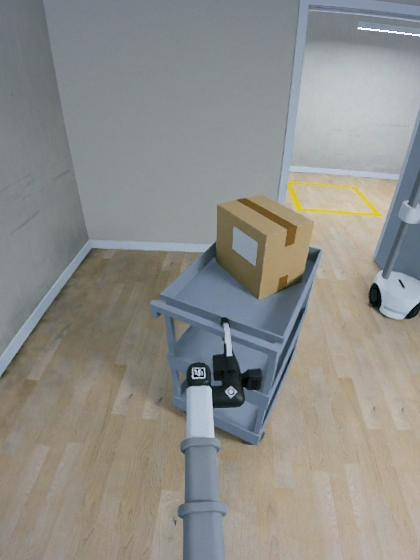

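Request:
move(
  blocking=false,
  cameras=[],
  r2={"base":{"translate_m":-0.0,"strafe_m":0.13},"pace":"slow"},
)

Request:
wait(
  seconds=5,
  cameras=[],
)

Request:
move(
  blocking=false,
  cameras=[],
  r2={"base":{"translate_m":0.44,"strafe_m":-0.26},"pace":"slow"},
)

Request:
wait(
  seconds=7,
  cameras=["r2_head_camera"],
)

Scene clock: 1498.33 s.
move: r2 moving
r1: as last shown
r1.lidar_m: 5.13 0.32 0.25 - 0.25 0.25 0.54 1.21 1.12 2.76 1.15 2.09
r1.motor_effort: lift_m=+16(16) arm_m=+4(4) wheel_0=-28(29) wheel_1=+31(32) wheel_2=+9(9)
r1.servo_current: wrist_yaw_rad=52(65) wrist_pitch_rad=46(46) wrist_roll_rad=52(59) gripper_m=59(59)
r1.contact_limits: strafe_m 0.9
r1.wrist_depth_mm: 136 137 - - 300 194 - / - 138 - - 303 195 - / 113 138 229 - 304 196 - / 132 146 - - 307 197 - / - - - - 307 198 163 / - - - 198 249 198 163 / 1661 1661 179 180 179 179 -
r2.base_odometry: x=+0.180 y=-2.114 heading=-1.960
r2.turned_by_wheels: +0.000
r2.turned_by_imu: +0.000
r2.base_tilt: forward=-0.7 right=+0.1
r2.lidar_m: 0.74 1.78 1.42 1.38 1.51 2.29 3.14 3.40 3.39 3.35 2.32 0.72
r2.base_status: translate_m moving; strafe_m moving
r2.joint_positions: lift_m=+0.688 arm_m=+0.365 wrist_yaw_rad=-0.002 wrist_pitch_rad=+0.005 wrist_roll_rad=+1.569 gripper_m=-0.029
r2.joint_status: not commanded
r2.measured_speeds: translate_m=+0.000 strafe_m=+0.057 rotate_rad=+0.000 lift_m=+0.000 arm_m=+0.000 wrist_yaw_rad=+0.000 wrist_pitch_rad=+0.000 wrist_roll_rad=+0.000
r2.motor_effort: lift_m=+18(18) arm_m=-4(4) wheel_0=-11(15) wheel_1=+5(7) wheel_2=+0(3)
r2.servo_current: wrist_yaw_rad=46(52) wrist_pitch_rad=46(46) wrist_roll_rad=52(59) gripper_m=85(91)
r2.contact_limits: arm_m 0
r2.hand_pose: x=+0.8241 y=-0.0880 z=+0.8648 quat_wxyz=(+0.708, +0.706, +0.001, -0.002) (m; r2's base frame)
r2.wrist_depth_mm: - 455 445 102 156 - - / - 404 404 109 168 - - / - 466 449 116 183 - - / - - 580 129 200 - - / - - - 142 217 1808 - / - - 186 158 178 1499 508 / - - - - - 1661 459
pictures: none
No camera images: "cameras" was empty.

Scene clock: 1500.27 s.
earlier move: r2 done
r1.base_odometry: x=-1.475 y=+1.111 heading=+2.977
r1.turned_by_wheels: +0.000
r1.turned_by_imu: +0.000
r1.base_tilt: forward=-1.6 right=+1.3
r1.lidar_m: 5.11 0.34 0.25 - 0.25 0.25 0.55 1.21 1.11 2.74 1.24 2.25
r1.base_status: not commanded
r1.joint_positions: lift_m=+0.500 arm_m=+0.000 wrist_yaw_rad=+3.092 wrist_pitch_rad=+0.002 wrist_roll_rad=+0.000 gripper_m=-0.019
r1.joint_status: not commanded
r1.measured_speeds: all 0
r1.motor_effort: lift_m=+16(16) arm_m=+4(5) wheel_0=-28(29) wheel_1=+31(32) wheel_2=+9(9)
r1.servo_current: wrist_yaw_rad=65(65) wrist_pitch_rad=39(52) wrist_roll_rad=65(65) gripper_m=52(59)
r1.contact_limits: strafe_m 0.9
r1.hand_pose: x=-0.1129 y=+0.1016 z=+0.6779 quat_wxyz=(+0.025, -0.001, +0.000, +1.000) (m; r1's base frame)
r1.wrist_depth_mm: 136 138 - - 298 193 - / - 138 - - 304 195 - / 113 138 230 - 304 196 - / 132 146 - - 307 198 - / - - - - 307 198 163 / - - - 198 251 198 163 / 1756 1618 179 179 179 179 -
r2.base_odometry: x=+0.286 y=-2.157 heading=-1.959
r2.turned_by_wheels: +0.000
r2.turned_by_imu: +0.000
r2.base_tilt: forward=-0.7 right=+0.1
r2.lidar_m: 0.69 1.62 1.31 1.28 1.38 2.02 3.13 3.37 3.50 3.48 2.28 0.71
r2.base_status: done
r2.joint_positions: lift_m=+0.688 arm_m=+0.365 wrist_yaw_rad=-0.002 wrist_pitch_rad=+0.005 wrist_roll_rad=+1.569 gripper_m=-0.029
r2.joint_status: not commanded
r2.measured_speeds: all 0
r2.motor_effort: lift_m=+18(18) arm_m=-4(4) wheel_0=-4(15) wheel_1=+4(8) wheel_2=+0(3)
r2.servo_current: wrist_yaw_rad=46(59) wrist_pitch_rad=46(52) wrist_roll_rad=46(59) gripper_m=91(98)
r2.contact_limits: arm_m 0
r2.hand_pose: x=+0.8241 y=-0.0880 z=+0.8648 quat_wxyz=(+0.708, +0.706, +0.001, -0.002) (m; r2's base frame)
r2.wrist_depth_mm: - 377 379 - 134 - - / - 387 392 - 148 - - / - - 521 - 166 - - / - - - 105 189 - - / - - - 124 217 1708 - / - - 186 146 178 1576 488 / - - - - 402 1499 436
wait: 1.93 of 5 s (r2 has come to rest)
pictures: none
No camera images: "cameras" was empty.

Scene clock: 1500.77 s.
move: r2 moving
r1: as last shown
r1.base_tilt: forward=-1.6 right=+1.2
r1.lidar_m: 5.11 0.32 0.25 - 0.25 0.25 0.55 1.22 1.10 2.77 1.22 2.25
r1.servo_current: wrist_yaw_rad=46(65) wrist_pitch_rad=39(52) wrist_roll_rad=33(65) gripper_m=59(59)
r1.contact_limits: strafe_m 0.9
r1.wrist_depth_mm: 136 137 - - 297 195 - / - 138 - - 304 195 - / 113 138 231 - 304 196 - / 132 146 - - 309 196 - / - - - - 309 198 163 / - - - 199 249 198 163 / 1708 1618 179 180 179 179 -
r2.base_odometry: x=+0.275 y=-2.166 heading=-1.959
r2.turned_by_wheels: +0.000
r2.turned_by_imu: +0.000
r2.base_tilt: forward=-0.6 right=+0.0
r2.lidar_m: 0.67 1.63 1.29 1.27 1.41 2.05 3.14 3.40 3.49 3.47 2.29 0.66
r2.base_status: translate_m moving; strafe_m moving
r2.joint_positions: lift_m=+0.688 arm_m=+0.365 wrist_yaw_rad=-0.002 wrist_pitch_rad=+0.005 wrist_roll_rad=+1.569 gripper_m=-0.029
r2.joint_status: not commanded
r2.measured_speeds: translate_m=+0.048 strafe_m=-0.028 rotate_rad=-0.002 lift_m=+0.000 arm_m=+0.000 wrist_yaw_rad=+0.000 wrist_pitch_rad=+0.000 wrist_roll_rad=+0.000
r2.motor_effort: lift_m=+18(18) arm_m=-4(4) wheel_0=+12(13) wheel_1=+1(6) wheel_2=-10(12)
r2.servo_current: wrist_yaw_rad=46(52) wrist_pitch_rad=52(52) wrist_roll_rad=39(52) gripper_m=91(98)
r2.contact_limits: arm_m 0
r2.hand_pose: x=+0.8241 y=-0.0880 z=+0.8648 quat_wxyz=(+0.708, +0.706, +0.001, -0.002) (m; r2's base frame)
r2.wrist_depth_mm: - 368 373 - 131 - - / - 389 394 - 146 - - / - - 525 - 164 - - / - - - 104 186 - - / - - - 121 215 1708 - / - - 187 144 178 1464 484 / - - - - 399 397 439
pictures: none
No camera images: "cameras" was empty.

Scene clock: 1506.53 s.
earlier move: r2 done
r1.base_odometry: x=-1.475 y=+1.111 heading=+2.977
r1.turned_by_wheels: +0.000
r1.turned_by_imu: +0.000
r1.base_tilt: forward=-1.6 right=+1.3
r1.lidar_m: 5.12 0.33 0.25 - 0.25 0.25 0.54 1.21 1.11 0.88 0.81 1.78
r1.base_status: not commanded
r1.joint_positions: lift_m=+0.500 arm_m=+0.000 wrist_yaw_rad=+3.092 wrist_pitch_rad=+0.002 wrist_roll_rad=+0.000 gripper_m=-0.019
r1.joint_status: not commanded
r1.measured_speeds: all 0
r1.motor_effort: lift_m=+16(16) arm_m=+4(5) wheel_0=-28(29) wheel_1=+31(32) wheel_2=+9(9)
r1.servo_current: wrist_yaw_rad=46(72) wrist_pitch_rad=39(52) wrist_roll_rad=46(65) gripper_m=52(65)
r1.contact_limits: strafe_m 0.9
r1.hand_pose: x=-0.1129 y=+0.1016 z=+0.6779 quat_wxyz=(+0.025, -0.001, +0.000, +1.000) (m; r1's base frame)
r1.wrist_depth_mm: 136 138 - - 300 194 - / - 138 - - 303 196 - / 113 138 229 - 304 196 - / 132 146 - - 307 197 - / - - - - 307 198 163 / - - - 198 251 198 163 / 1756 1618 179 179 179 179 -
r2.base_odometry: x=-0.120 y=-2.466 heading=-1.959
r2.turned_by_wheels: +0.000
r2.turned_by_imu: +0.005
r2.base_tilt: forward=-0.6 right=+0.1
r2.lidar_m: 0.72 1.90 1.50 1.47 1.59 2.38 3.62 3.89 3.32 3.28 1.77 0.68
r2.base_status: done
r2.joint_positions: lift_m=+0.688 arm_m=+0.365 wrist_yaw_rad=+0.002 wrist_pitch_rad=+0.005 wrist_roll_rad=+1.569 gripper_m=-0.029
r2.joint_status: not commanded
r2.measured_speeds: all 0
r2.motor_effort: lift_m=+18(18) arm_m=-4(4) wheel_0=+8(17) wheel_1=-3(6) wheel_2=-3(12)
r2.servo_current: wrist_yaw_rad=46(59) wrist_pitch_rad=46(52) wrist_roll_rad=59(65) gripper_m=91(98)
r2.contact_limits: arm_m 0
r2.hand_pose: x=+0.8245 y=-0.0868 z=+0.8648 quat_wxyz=(+0.708, +0.706, +0.002, -0.001) (m; r2's base frame)
r2.wrist_depth_mm: - 379 377 - 133 - - / - 384 389 - 148 - - / - 477 512 - 166 - - / - - 640 104 188 - - / - - - 123 211 1576 - / - - 183 145 177 1499 488 / - - - - - 399 442
wait: 5.77 of 7 s (r2 has come to rest)
pictures: r2_head_camera
Images, in order (width x height): r2_head_camera 420x560.

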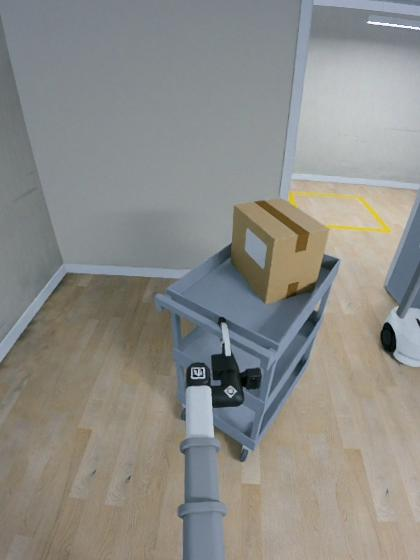

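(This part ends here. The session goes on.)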